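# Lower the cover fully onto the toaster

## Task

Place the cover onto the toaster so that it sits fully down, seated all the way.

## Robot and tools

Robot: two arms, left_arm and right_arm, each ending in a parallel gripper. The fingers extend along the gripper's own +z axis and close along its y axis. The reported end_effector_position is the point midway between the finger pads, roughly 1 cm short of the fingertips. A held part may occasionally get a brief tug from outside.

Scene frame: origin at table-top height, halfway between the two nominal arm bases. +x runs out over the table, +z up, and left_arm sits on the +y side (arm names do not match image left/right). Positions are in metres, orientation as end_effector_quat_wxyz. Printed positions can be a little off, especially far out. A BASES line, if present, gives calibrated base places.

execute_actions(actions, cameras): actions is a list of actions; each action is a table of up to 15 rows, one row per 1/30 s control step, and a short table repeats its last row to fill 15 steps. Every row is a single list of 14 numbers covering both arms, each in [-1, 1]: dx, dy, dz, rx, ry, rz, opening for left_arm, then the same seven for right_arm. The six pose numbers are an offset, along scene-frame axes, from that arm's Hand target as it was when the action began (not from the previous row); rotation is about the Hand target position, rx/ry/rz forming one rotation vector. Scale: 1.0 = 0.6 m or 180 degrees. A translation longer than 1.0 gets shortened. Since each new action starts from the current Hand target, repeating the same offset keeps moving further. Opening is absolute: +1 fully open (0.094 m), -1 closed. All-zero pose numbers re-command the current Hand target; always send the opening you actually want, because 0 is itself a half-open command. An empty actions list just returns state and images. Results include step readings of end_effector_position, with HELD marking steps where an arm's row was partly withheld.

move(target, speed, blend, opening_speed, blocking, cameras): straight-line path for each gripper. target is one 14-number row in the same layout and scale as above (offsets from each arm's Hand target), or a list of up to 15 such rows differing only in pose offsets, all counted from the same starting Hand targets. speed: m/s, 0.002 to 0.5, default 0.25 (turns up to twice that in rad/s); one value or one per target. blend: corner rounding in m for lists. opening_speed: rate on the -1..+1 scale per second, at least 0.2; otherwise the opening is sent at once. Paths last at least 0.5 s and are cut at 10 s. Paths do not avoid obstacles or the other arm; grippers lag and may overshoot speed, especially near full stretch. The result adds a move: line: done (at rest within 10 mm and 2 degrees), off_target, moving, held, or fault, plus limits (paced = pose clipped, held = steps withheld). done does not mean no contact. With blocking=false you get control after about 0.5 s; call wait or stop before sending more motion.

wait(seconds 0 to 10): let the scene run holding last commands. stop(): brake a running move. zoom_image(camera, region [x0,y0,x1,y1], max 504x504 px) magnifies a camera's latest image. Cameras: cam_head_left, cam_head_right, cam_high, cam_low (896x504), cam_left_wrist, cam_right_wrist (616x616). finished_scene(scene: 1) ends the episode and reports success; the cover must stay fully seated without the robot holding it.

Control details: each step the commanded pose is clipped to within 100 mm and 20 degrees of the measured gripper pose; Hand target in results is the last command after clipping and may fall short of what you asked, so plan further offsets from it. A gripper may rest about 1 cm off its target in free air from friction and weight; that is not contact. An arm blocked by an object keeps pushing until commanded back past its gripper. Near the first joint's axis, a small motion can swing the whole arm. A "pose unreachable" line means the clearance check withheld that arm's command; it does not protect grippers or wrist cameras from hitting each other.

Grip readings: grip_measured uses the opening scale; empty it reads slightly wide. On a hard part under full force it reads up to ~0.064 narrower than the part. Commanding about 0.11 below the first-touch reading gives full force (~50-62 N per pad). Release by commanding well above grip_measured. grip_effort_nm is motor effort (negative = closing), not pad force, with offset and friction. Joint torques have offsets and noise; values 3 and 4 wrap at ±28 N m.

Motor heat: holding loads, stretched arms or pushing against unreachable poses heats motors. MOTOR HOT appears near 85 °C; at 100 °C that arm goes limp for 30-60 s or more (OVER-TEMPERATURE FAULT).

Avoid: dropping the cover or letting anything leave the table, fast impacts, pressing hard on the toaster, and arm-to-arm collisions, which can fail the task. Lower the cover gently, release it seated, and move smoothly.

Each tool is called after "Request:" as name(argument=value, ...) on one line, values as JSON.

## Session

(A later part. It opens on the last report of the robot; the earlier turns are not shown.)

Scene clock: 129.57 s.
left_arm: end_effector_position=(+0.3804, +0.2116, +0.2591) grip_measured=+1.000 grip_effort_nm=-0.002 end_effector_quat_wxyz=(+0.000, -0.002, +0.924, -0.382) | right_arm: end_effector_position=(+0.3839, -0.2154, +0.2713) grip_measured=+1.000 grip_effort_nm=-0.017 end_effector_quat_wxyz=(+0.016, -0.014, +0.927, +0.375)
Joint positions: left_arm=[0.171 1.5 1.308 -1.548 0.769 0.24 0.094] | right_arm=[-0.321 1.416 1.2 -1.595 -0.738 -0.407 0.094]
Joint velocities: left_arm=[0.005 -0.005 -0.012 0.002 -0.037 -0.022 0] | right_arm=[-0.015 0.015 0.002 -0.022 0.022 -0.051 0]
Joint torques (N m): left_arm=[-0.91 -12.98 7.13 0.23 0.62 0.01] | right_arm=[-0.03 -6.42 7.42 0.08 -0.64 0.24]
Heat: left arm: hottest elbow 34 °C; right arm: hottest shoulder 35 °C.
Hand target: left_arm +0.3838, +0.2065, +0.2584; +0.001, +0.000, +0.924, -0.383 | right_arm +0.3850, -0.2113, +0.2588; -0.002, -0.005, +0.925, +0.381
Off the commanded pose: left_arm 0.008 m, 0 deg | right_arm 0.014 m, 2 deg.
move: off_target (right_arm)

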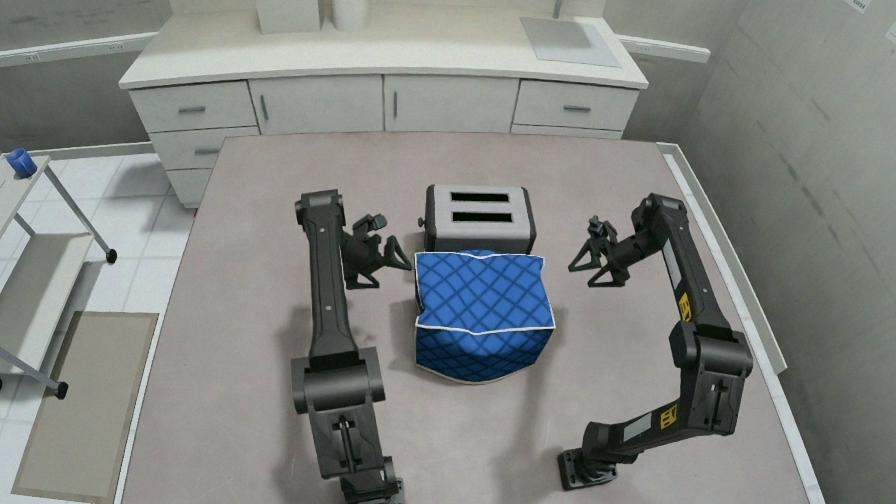

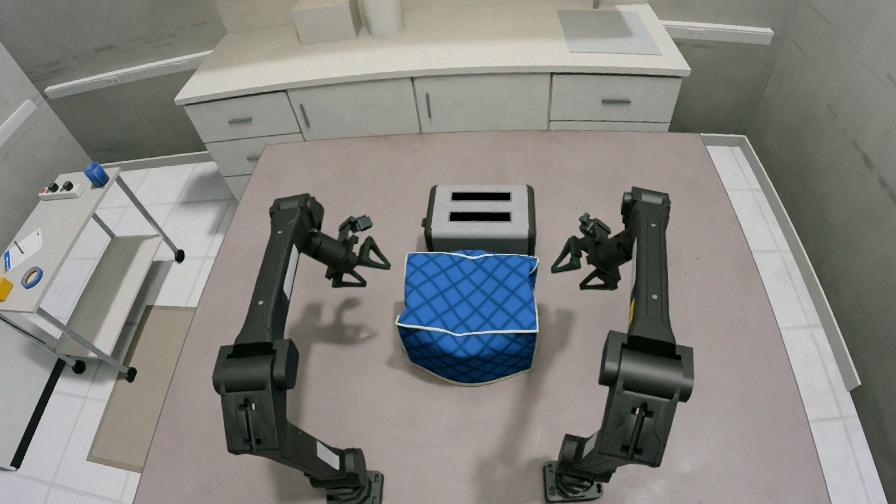

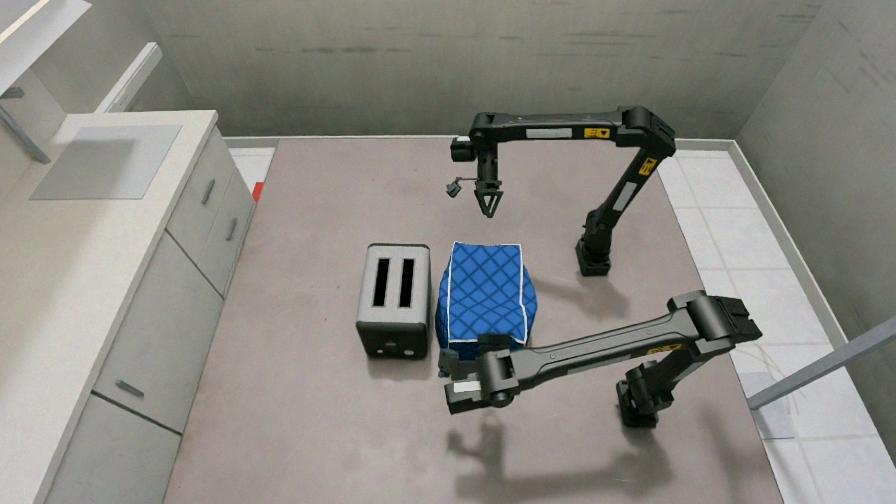

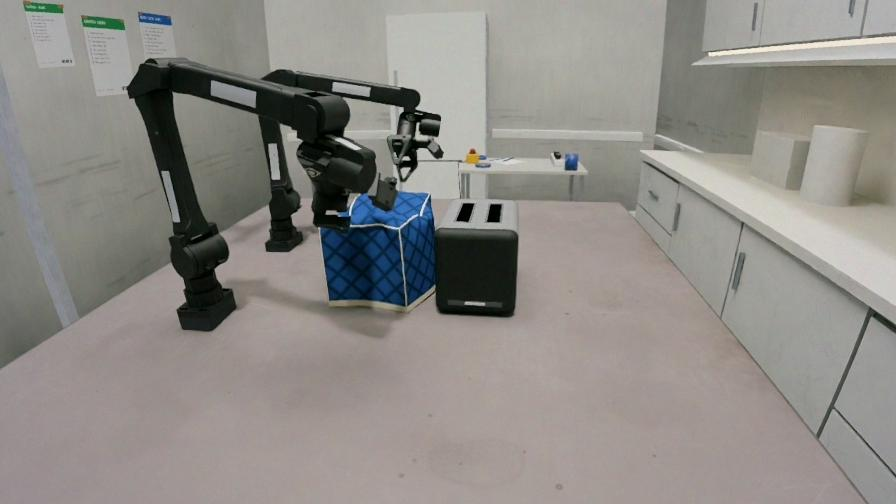

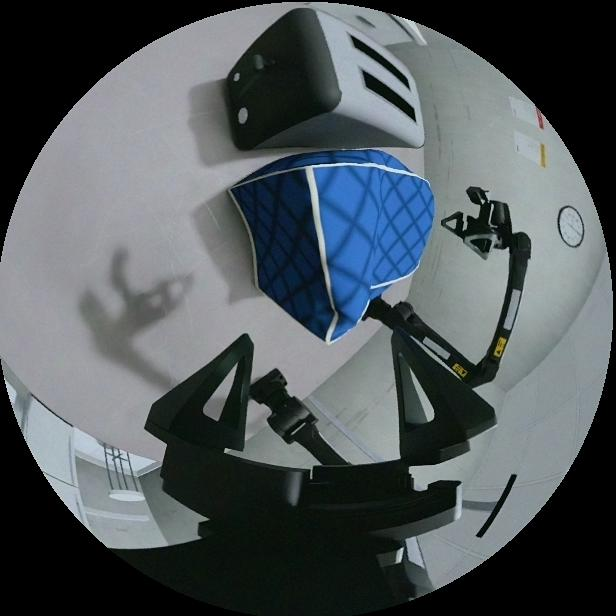

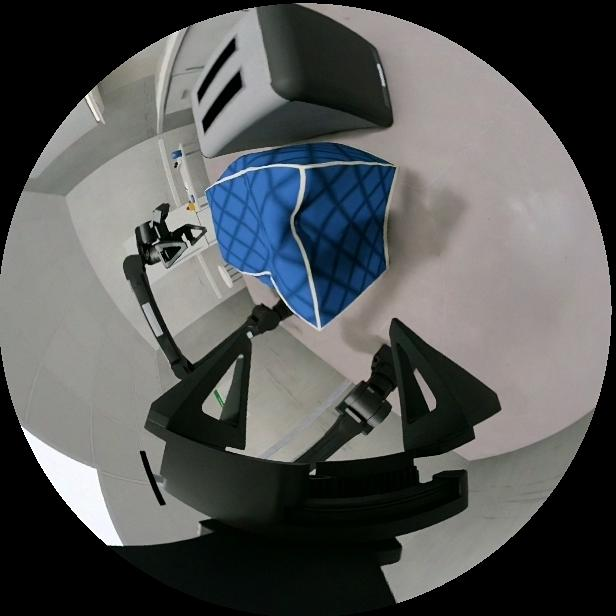

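Request:
move(target=[0,-0.11,-0.112,0,0,0,1,0,0.11,-0.112,0,0,0,1], speed=0.1)

Request:
zoom_image(camera="cam_low", region=[280, 160, 480, 340])

Scene clock: 135.00 s.
left_arm: end_effector_position=(+0.3800, +0.1479, +0.1939) grip_measured=+1.000 grip_effort_nm=-0.012 end_effector_quat_wxyz=(+0.002, -0.001, +0.924, -0.382) | right_arm: end_effector_position=(+0.3868, -0.1495, +0.2038) grip_measured=+1.000 grip_effort_nm=-0.012 end_effector_quat_wxyz=(+0.015, -0.012, +0.925, +0.380)
Joint positions: left_arm=[0.021 1.5 1.133 -1.223 0.783 0.031 0.094] | right_arm=[-0.153 1.416 1.016 -1.258 -0.776 -0.178 0.094]
Joint velocities: left_arm=[-0.005 0.005 0.007 0.017 0.022 -0.022 0] | right_arm=[0.015 -0.005 -0.002 0.002 0.022 -0.007 0]
Joint torques (N m): left_arm=[-0.91 -12.51 6.94 0.47 0.59 0.02] | right_arm=[0.09 -6.65 7.09 0.31 -0.65 0.23]
Heat: left arm: hottest elbow 34 °C; right arm: hottest shoulder 34 °C.
Hand target: left_arm +0.3827, +0.1419, +0.1904; -0.001, +0.001, +0.924, -0.383 | right_arm +0.3844, -0.1443, +0.1928; -0.001, -0.005, +0.924, +0.383
Off the commanded pose: left_arm 0.009 m, 0 deg | right_arm 0.013 m, 2 deg.
move: off_target (right_arm)

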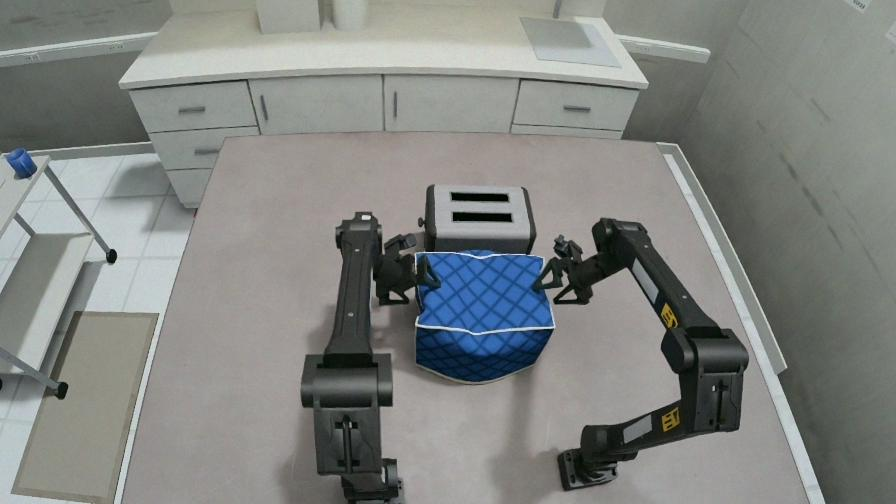

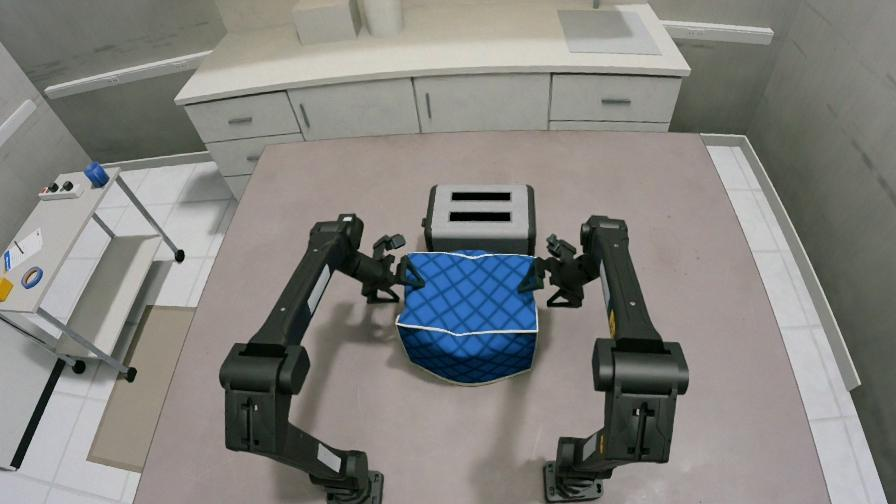

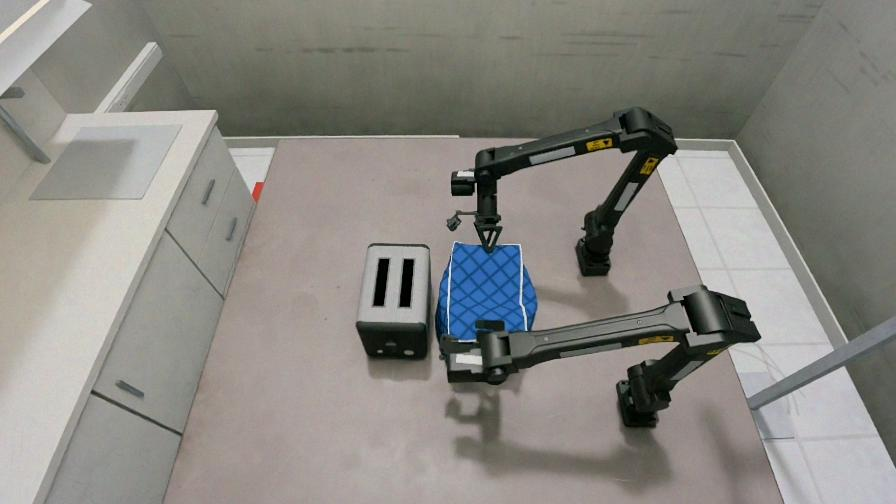

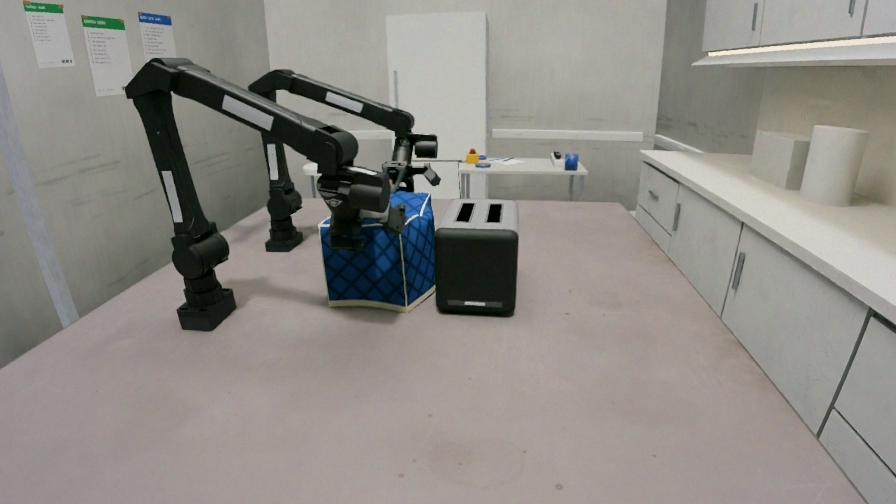

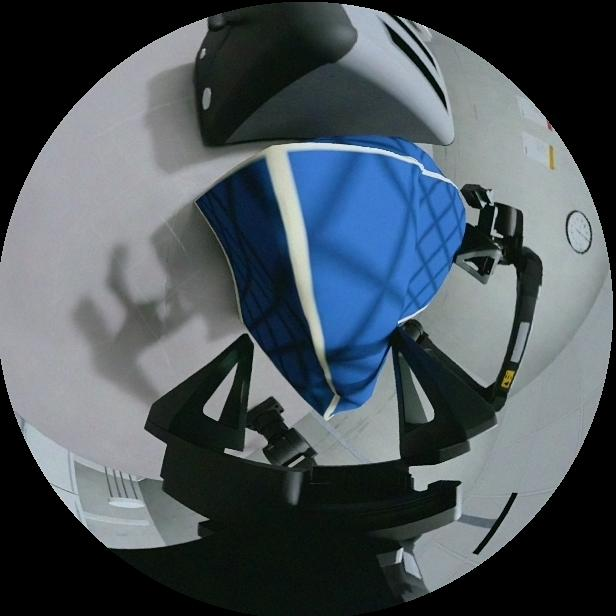

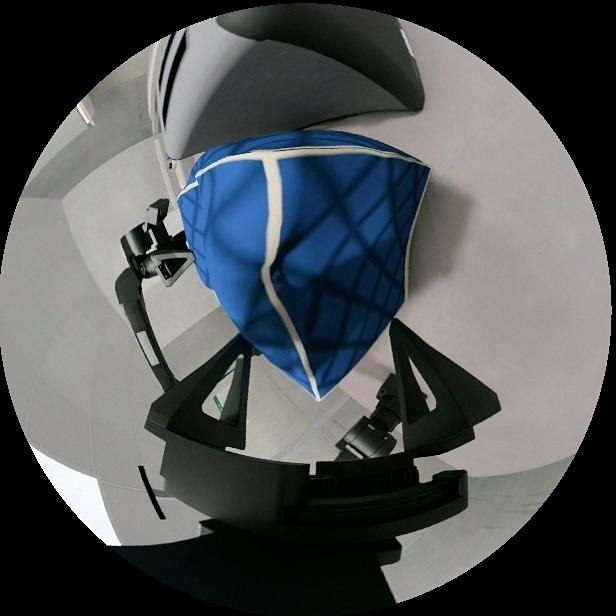

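Scaled by 2.520.

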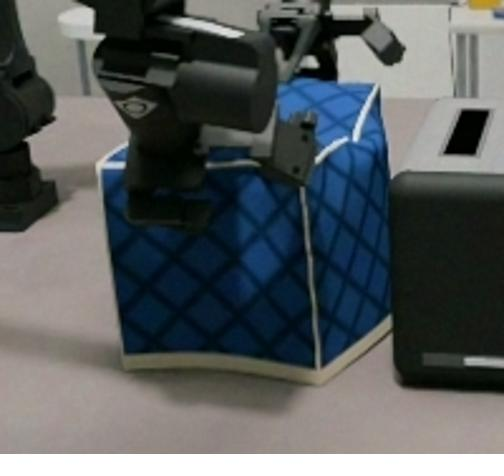

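Request:
move(target=[0,-0.015,-0.025,0,0,0,1,0,0.015,-0.035,0,0,0,1], speed=0.05, cameras=[])

Request:
move(target=[0,0,0,0,0,0,-1,0,0,0,0,0,0,-1], opening_speed=0.8)

Request:
zoom_image(camera="cam_low", region=[280, 160, 480, 340])

Scene clock: 139.87 s.
left_arm: end_effector_position=(+0.3798, +0.1398, +0.1810) grip_measured=+1.000 grip_effort_nm=-0.002 end_effector_quat_wxyz=(+0.005, -0.001, +0.924, -0.382) | right_arm: end_effector_position=(+0.3871, -0.1409, +0.1840) grip_measured=+1.000 grip_effort_nm=-0.007 end_effector_quat_wxyz=(+0.017, -0.012, +0.925, +0.380)
Joint positions: left_arm=[0.001 1.505 1.103 -1.162 0.783 0.002 0.094] | right_arm=[-0.131 1.432 0.975 -1.175 -0.779 -0.145 0.094]
Joint velocities: left_arm=[-0.015 -0.005 0.002 0.002 0.037 -0.051 0] | right_arm=[-0.015 -0.005 -0.007 -0.007 0.037 0.051 0]
Joint torques (N m): left_arm=[-1.38 -11.52 6.93 0.49 0.57 0.03] | right_arm=[-0.03 -6.53 6.95 0.38 -0.66 0.23]
Heat: left arm: hottest elbow 34 °C; right arm: hottest shoulder 34 °C.
Hand target: left_arm +0.3826, +0.1332, +0.1753; -0.001, +0.001, +0.924, -0.383 | right_arm +0.3842, -0.1351, +0.1720; -0.001, -0.005, +0.924, +0.383
Off the commanded pose: left_arm 0.009 m, 1 deg | right_arm 0.014 m, 2 deg.
move: off_target (right_arm)
No camera images: "cameras" was empty.

Scene clock: 142.63 s.
left_arm: end_effector_position=(+0.3788, +0.1347, +0.1819) grip_measured=-0.887 grip_effort_nm=-0.999 end_effector_quat_wxyz=(+0.003, +0.004, +0.923, -0.385) | right_arm: end_effector_position=(+0.3870, -0.1361, +0.1853) grip_measured=-0.910 grip_effort_nm=-0.999 end_effector_quat_wxyz=(+0.017, -0.015, +0.923, +0.385)
Joint positions: left_arm=[-0.009 1.505 1.103 -1.16 0.79 0 0.005] | right_arm=[-0.122 1.432 0.975 -1.173 -0.79 -0.143 0.004]
Joint velocities: left_arm=[-0.024 0.005 -0.012 -0.007 0.007 0.007 -0.001] | right_arm=[-0.015 -0.015 -0.002 0.002 -0.007 -0.007 -0.002]
Joint torques (N m): left_arm=[-0.5 -11.75 6.94 0.46 0.33 0.03] | right_arm=[-0.67 -6.3 7.01 0.25 -0.23 0.21]
Heat: left arm: hottest elbow 34 °C; right arm: hottest shoulder 34 °C.
Hand target: left_arm +0.3826, +0.1332, +0.1753; -0.001, +0.001, +0.924, -0.383 | right_arm +0.3842, -0.1352, +0.1720; -0.001, -0.005, +0.924, +0.383
Off the commanded pose: left_arm 0.008 m, 1 deg | right_arm 0.014 m, 2 deg.
move: off_target (right_arm)

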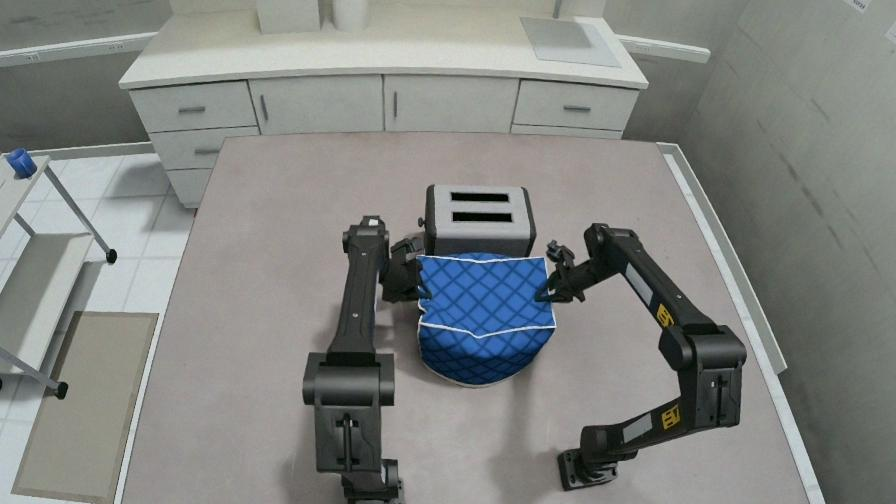

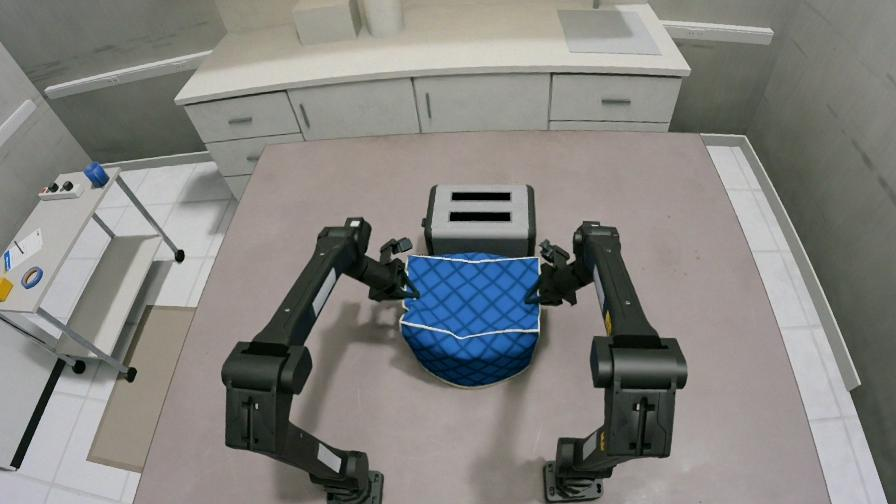

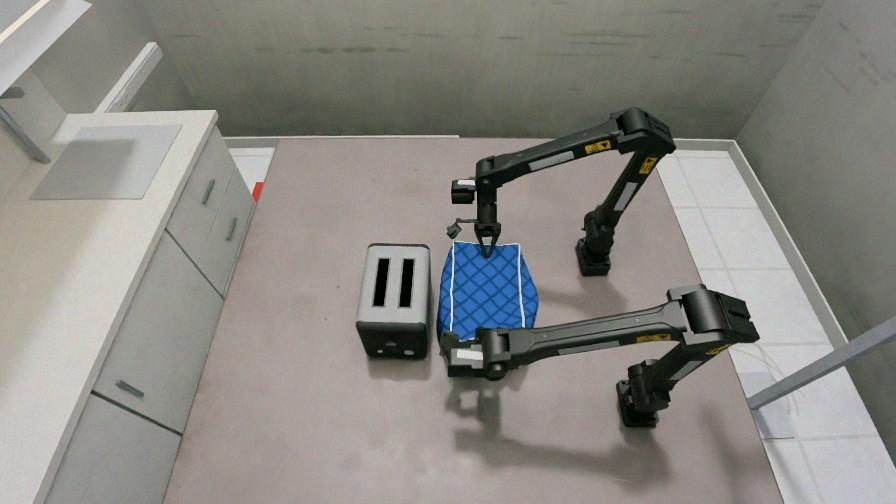

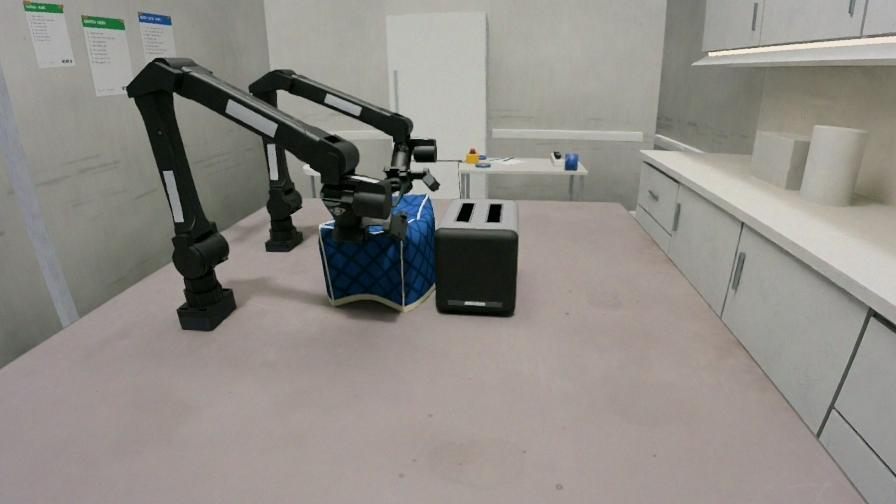

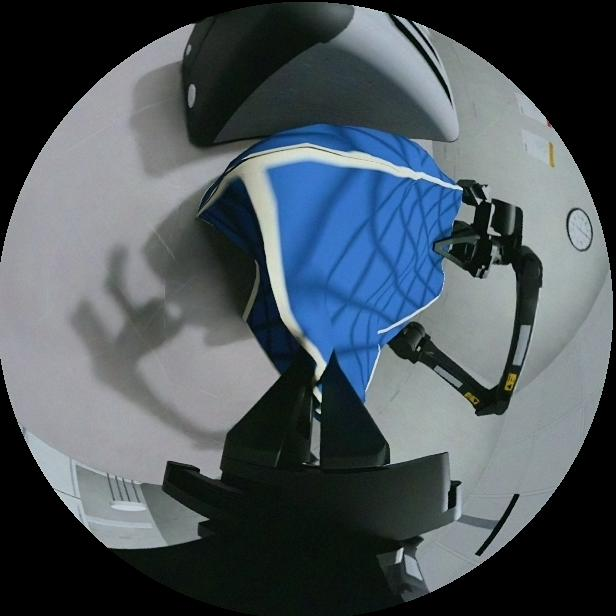

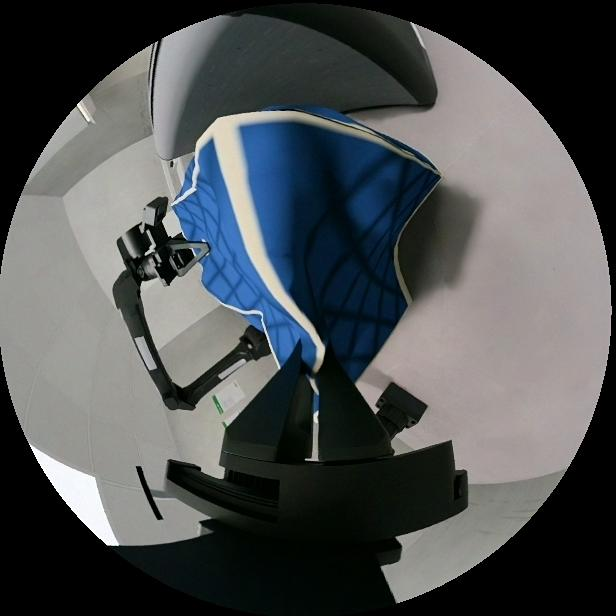

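Scaled by 2.520.

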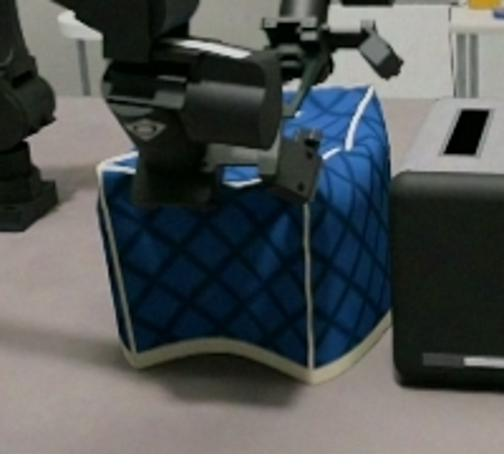

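Request:
move(target=[0,0.01,0.46,0,0,0,-1,0,-0.01,0.46,0,0,0,-1], speed=0.12)

Scene clock: 149.47 s.
left_arm: end_effector_position=(+0.3809, +0.1335, +0.4259) grip_measured=-0.890 grip_effort_nm=-1.023 end_effector_quat_wxyz=(+0.037, -0.023, +0.920, -0.389) | right_arm: end_effector_position=(+0.3836, -0.1353, +0.4211) grip_measured=-0.913 grip_effort_nm=-1.033 end_effector_quat_wxyz=(+0.053, +0.025, +0.921, +0.385)
Joint positions: left_arm=[-0.01 1.399 1.637 -1.68 0.796 -0.11 0.005] | right_arm=[-0.122 1.266 1.449 -1.671 -0.795 0.005 0.004]
Joint velocities: left_arm=[-0.015 -0.015 -0.017 0.007 0.022 -0.022 0] | right_arm=[-0.015 0.005 -0.002 0.007 0.007 -0.081 -0.001]
Joint torques (N m): left_arm=[0.26 -13.16 10.56 -0.03 0.39 -0.05] | right_arm=[-2.2 -8 14.24 0.05 -0.37 0.24]
Heat: left arm: hottest elbow 35 °C; right arm: hottest shoulder 34 °C.
Hand target: left_arm +0.3814, +0.1352, +0.4508; -0.001, +0.002, +0.924, -0.383 | right_arm +0.3875, -0.1421, +0.4488; -0.001, -0.005, +0.924, +0.384
Off the commanded pose: left_arm 0.026 m, 5 deg | right_arm 0.028 m, 7 deg.
joint sent to its limit (left arm) — joint 4 (wrist pitch), lower limit. The joint targets are off in position and orientation.
joint sent to its limit (right arm) — joint 4 (wrist pitch), lower limit. The joint targets are off in orientation, not in position.
move: off_target (left_arm, right_arm)

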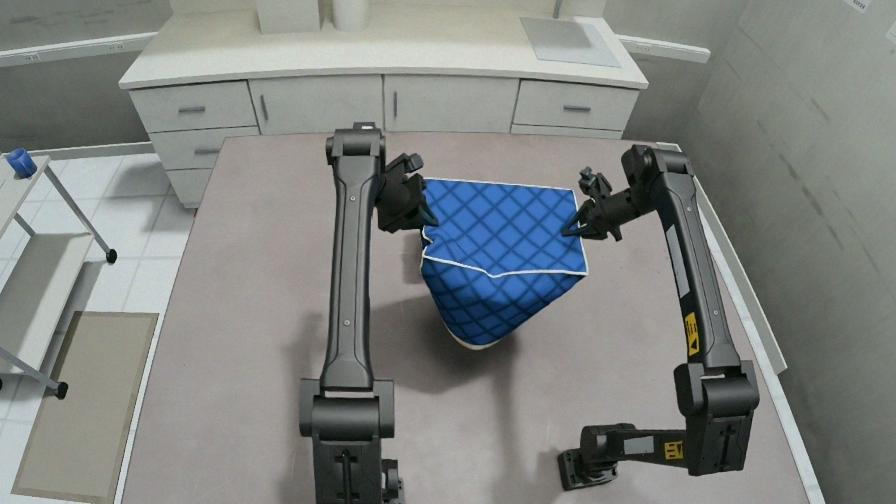

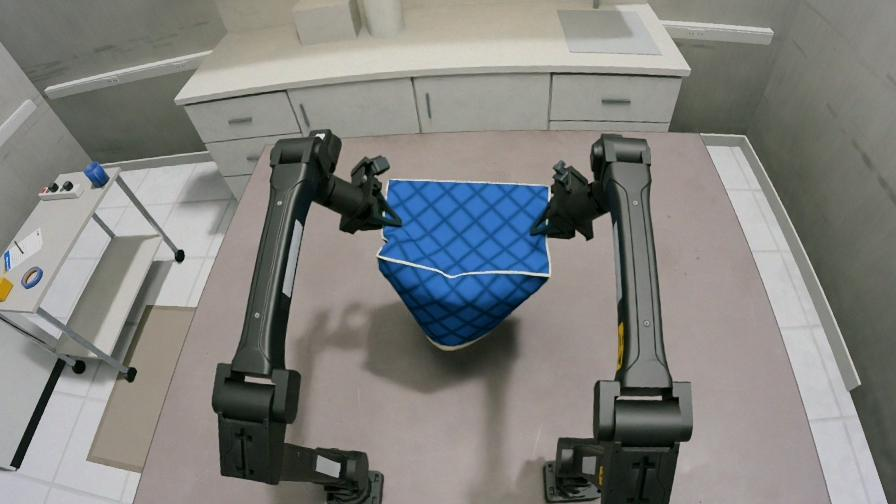

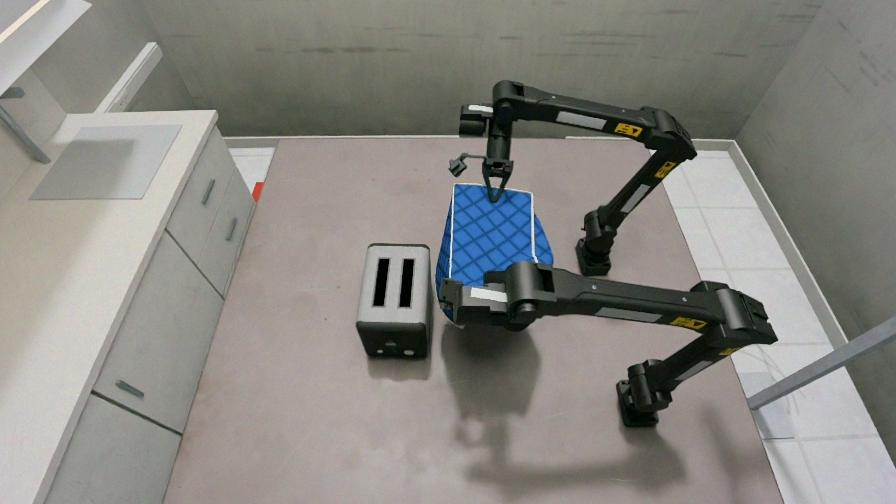

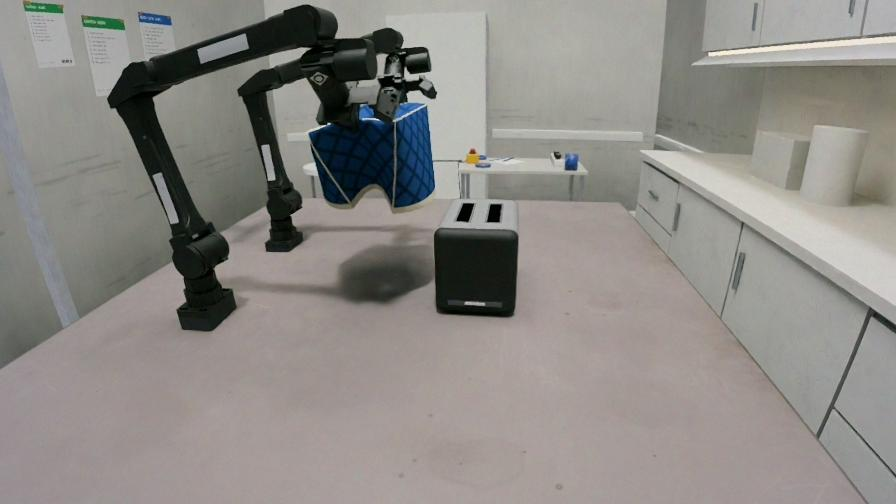

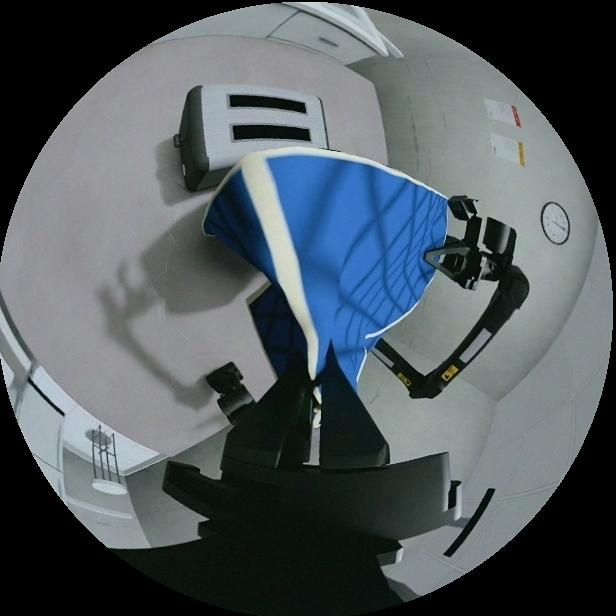

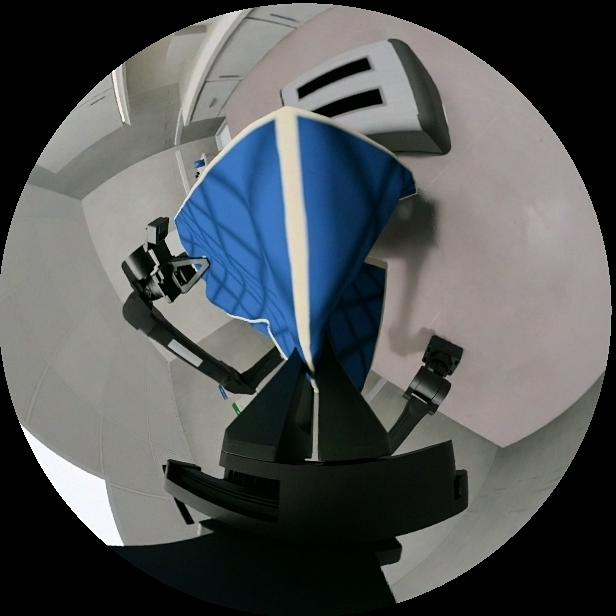

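Request:
move(target=[[0,0.02,0.08,0.1,0,0,-1,0,-0.02,0.08,-0.1,0,0,-1],[0.395,0.01,0.08,0.2,0,0,-1,0.385,-0.04,0.08,-0.2,0,0,-1]], speed=0.1)

Scene clock: 164.93 s.
left_arm: end_effector_position=(+0.6119, +0.1197, +0.4883) grip_measured=-0.891 grip_effort_nm=-1.028 end_effector_quat_wxyz=(+0.238, -0.003, +0.957, -0.166) | right_arm: end_effector_position=(+0.6089, -0.1508, +0.4857) grip_measured=-0.913 grip_effort_nm=-1.038 end_effector_quat_wxyz=(+0.194, +0.005, +0.972, +0.130)
Joint positions: left_arm=[-0.152 1.986 2.638 -1.683 0.248 -0.222 0.005] | right_arm=[0.024 1.796 2.313 -1.672 -0.23 0.119 0.004]
Joint velocities: left_arm=[0.005 0.005 -0.017 0.002 -0.051 0.007 0] | right_arm=[-0.005 -0.015 0.002 0.007 -0.022 0.066 -0.001]
Joint torques (N m): left_arm=[1.79 -20.13 10.02 0.64 -0.9 0.02] | right_arm=[-2.49 -12.28 13.56 0.55 0.95 0.13]
Heat: left arm: hottest elbow 37 °C; right arm: hottest shoulder 34 °C.
Hand target: left_arm +0.6188, +0.1389, +0.5011; +0.077, +0.002, +0.991, -0.109 | right_arm +0.6195, -0.1657, +0.4949; +0.027, -0.003, +0.996, +0.089
Off the commanded pose: left_arm 0.025 m, 30 deg; orientation clipped | right_arm 0.021 m, 24 deg; orientation clipped.
joint sent to its limit (left arm) — joint 4 (wrist pitch), lower limit. The joint targets are off in orientation, not in position.
joint sent to its limit (right arm) — joint 4 (wrist pitch), lower limit. The joint targets are off in orientation, not in position.
move: off_target (left_arm, right_arm); limits=paced

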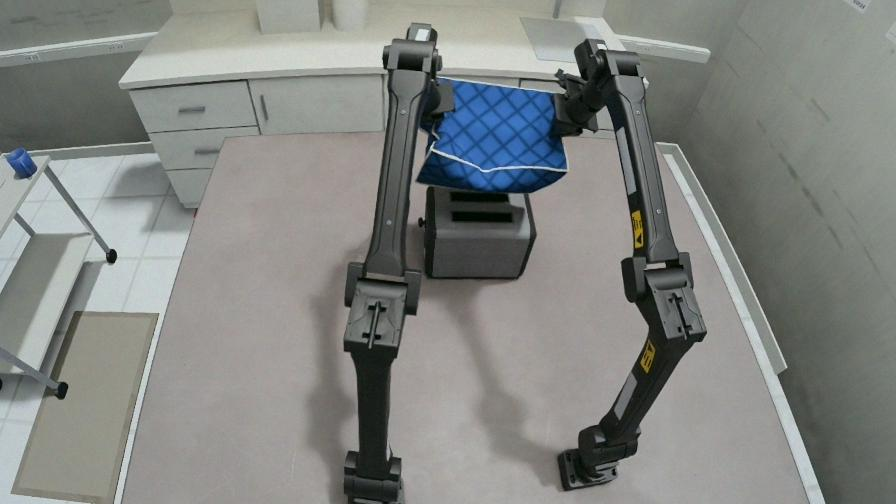

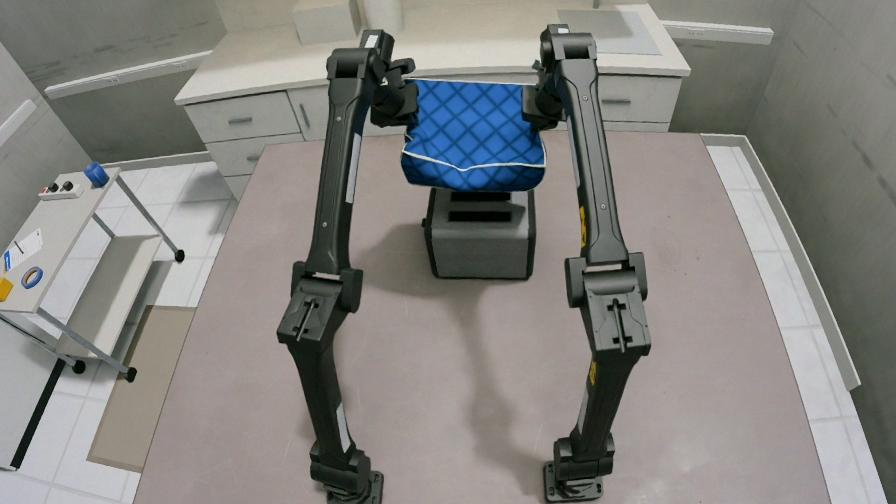

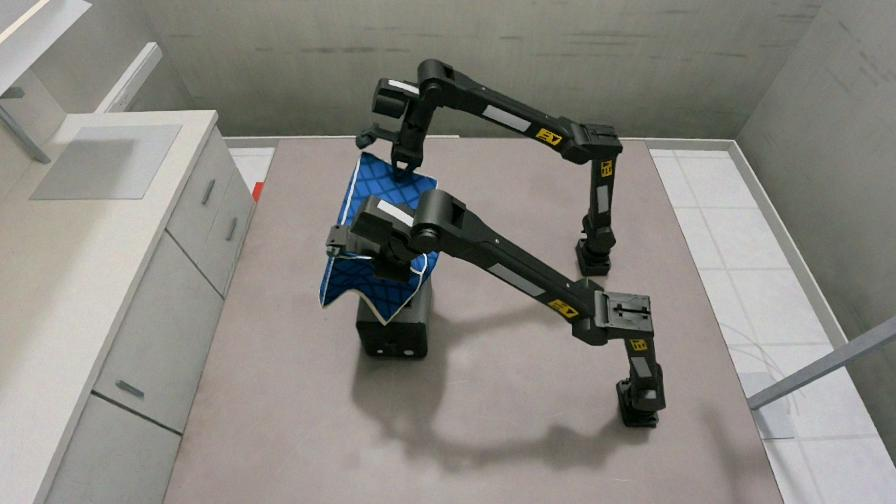

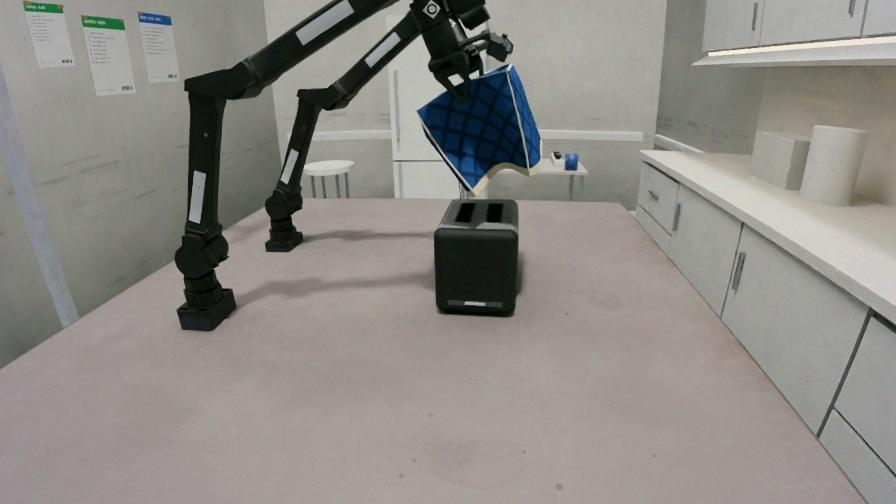

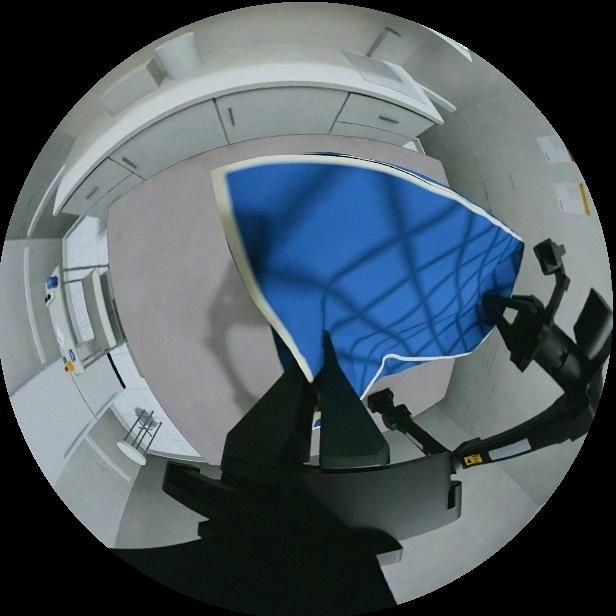

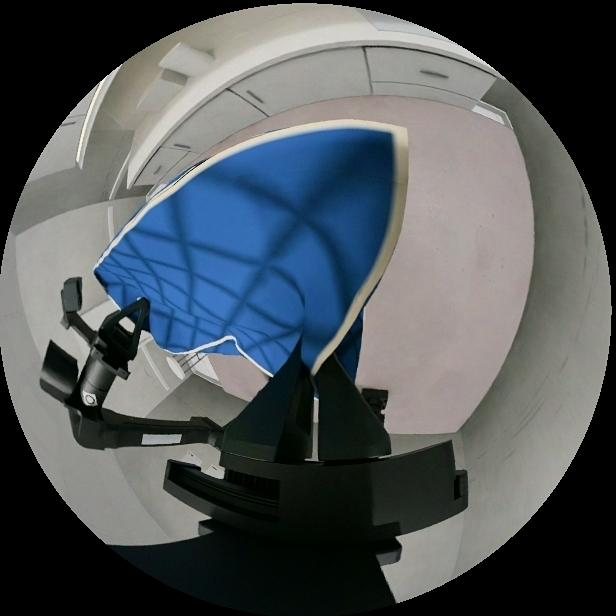

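Request:
move(target=[0,0.02,-0.1,0,0,0,-1,0,-0.01,-0.1,0,0,0,-1], speed=0.08)

Scene clock: 184.40 s.
left_arm: end_effector_position=(+0.6123, +0.1202, +0.4411) grip_measured=-0.891 grip_effort_nm=-1.018 end_effector_quat_wxyz=(+0.189, +0.009, +0.970, -0.152) | right_arm: end_effector_position=(+0.6111, -0.1515, +0.4541) grip_measured=-0.913 grip_effort_nm=-1.033 end_effector_quat_wxyz=(+0.162, +0.001, +0.979, +0.124)
Joint positions: left_arm=[-0.152 1.986 2.528 -1.683 0.245 -0.182 0.005] | right_arm=[0.024 1.811 2.26 -1.672 -0.225 0.103 0.004]
Joint velocities: left_arm=[-0.024 -0.015 -0.027 -0.007 0.022 -0.022 -0.001] | right_arm=[-0.015 -0.005 -0.017 -0.007 -0.051 0.022 0]
Joint torques (N m): left_arm=[3.02 -21.13 7.24 0.46 -1.04 0.06] | right_arm=[-3.14 -12.28 8.02 0.51 1.07 -0.09]
Heat: left arm: hottest elbow 36 °C; right arm: hottest shoulder 35 °C.
Hand target: left_arm +0.6190, +0.1519, +0.4412; +0.078, +0.000, +0.991, -0.108 | right_arm +0.6189, -0.1718, +0.4344; +0.027, -0.003, +0.996, +0.089
Off the commanded pose: left_arm 0.031 m, 14 deg | right_arm 0.029 m, 16 deg.
joint sent to its limit (left arm) — joint 4 (wrist pitch), lower limit. The joint targets are off in orientation, not in position.
joint sent to its limit (right arm) — joint 4 (wrist pitch), lower limit. The joint targets are off in orientation, not in position.
move: off_target (left_arm, right_arm)

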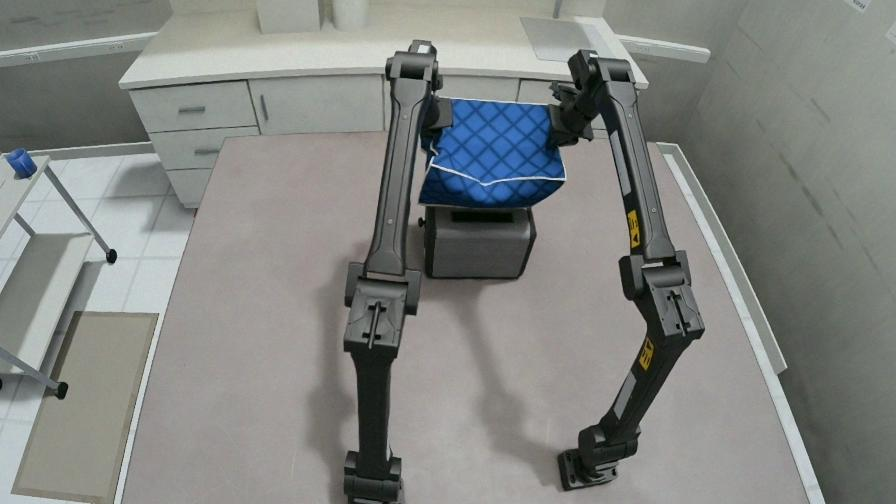

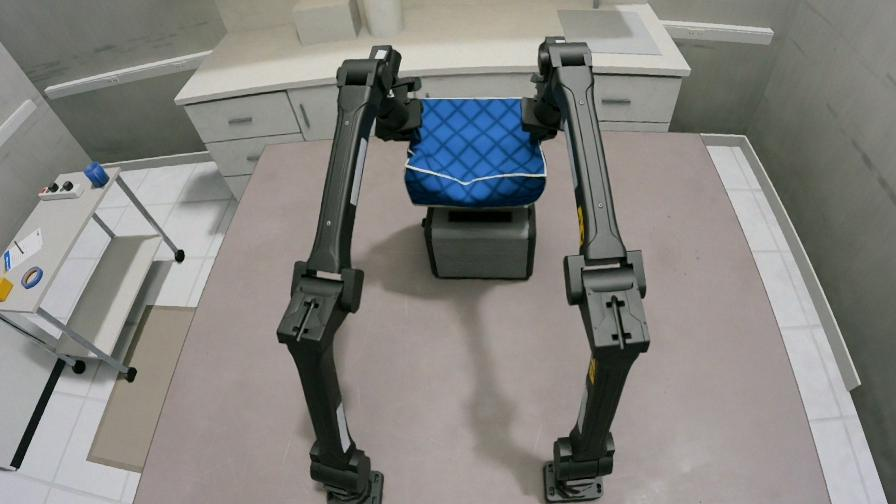

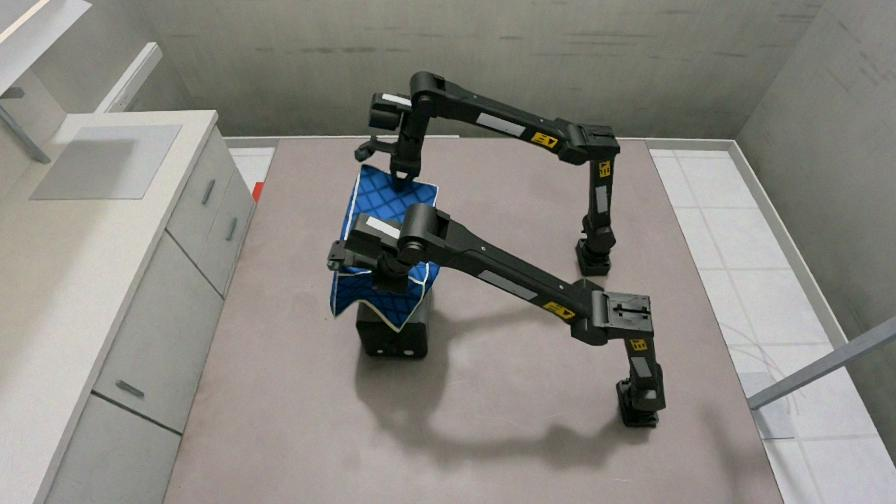

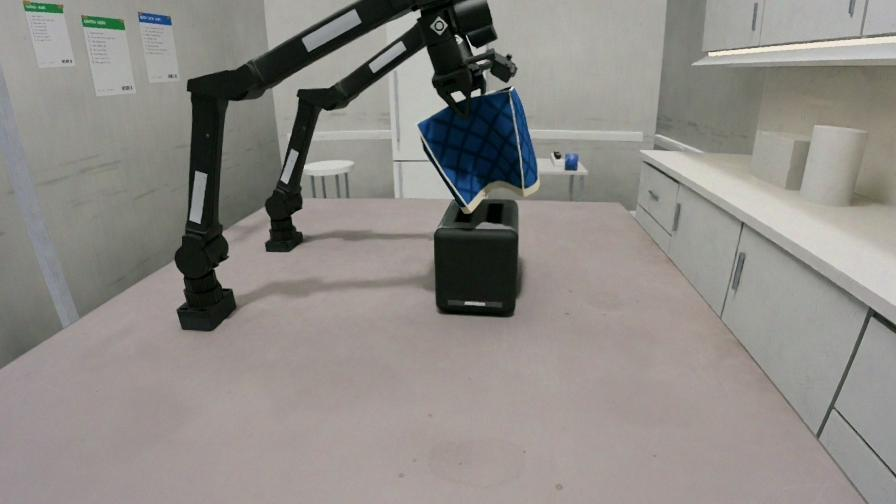

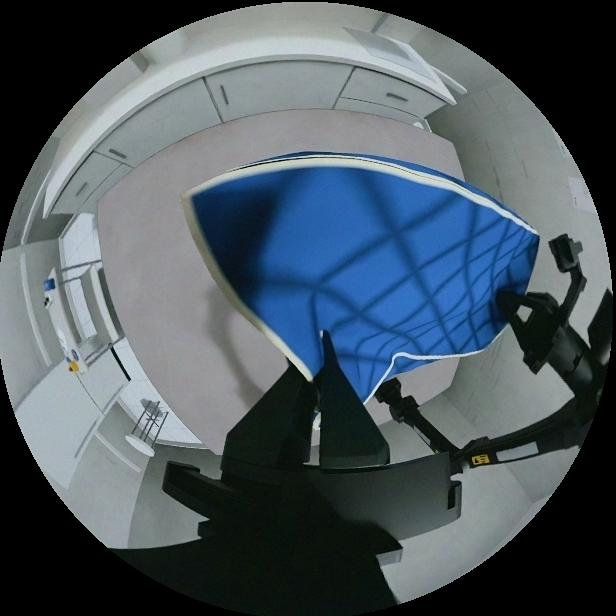

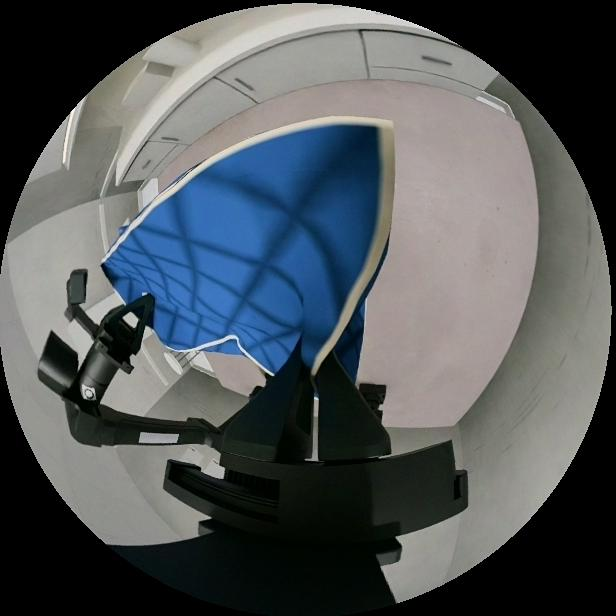

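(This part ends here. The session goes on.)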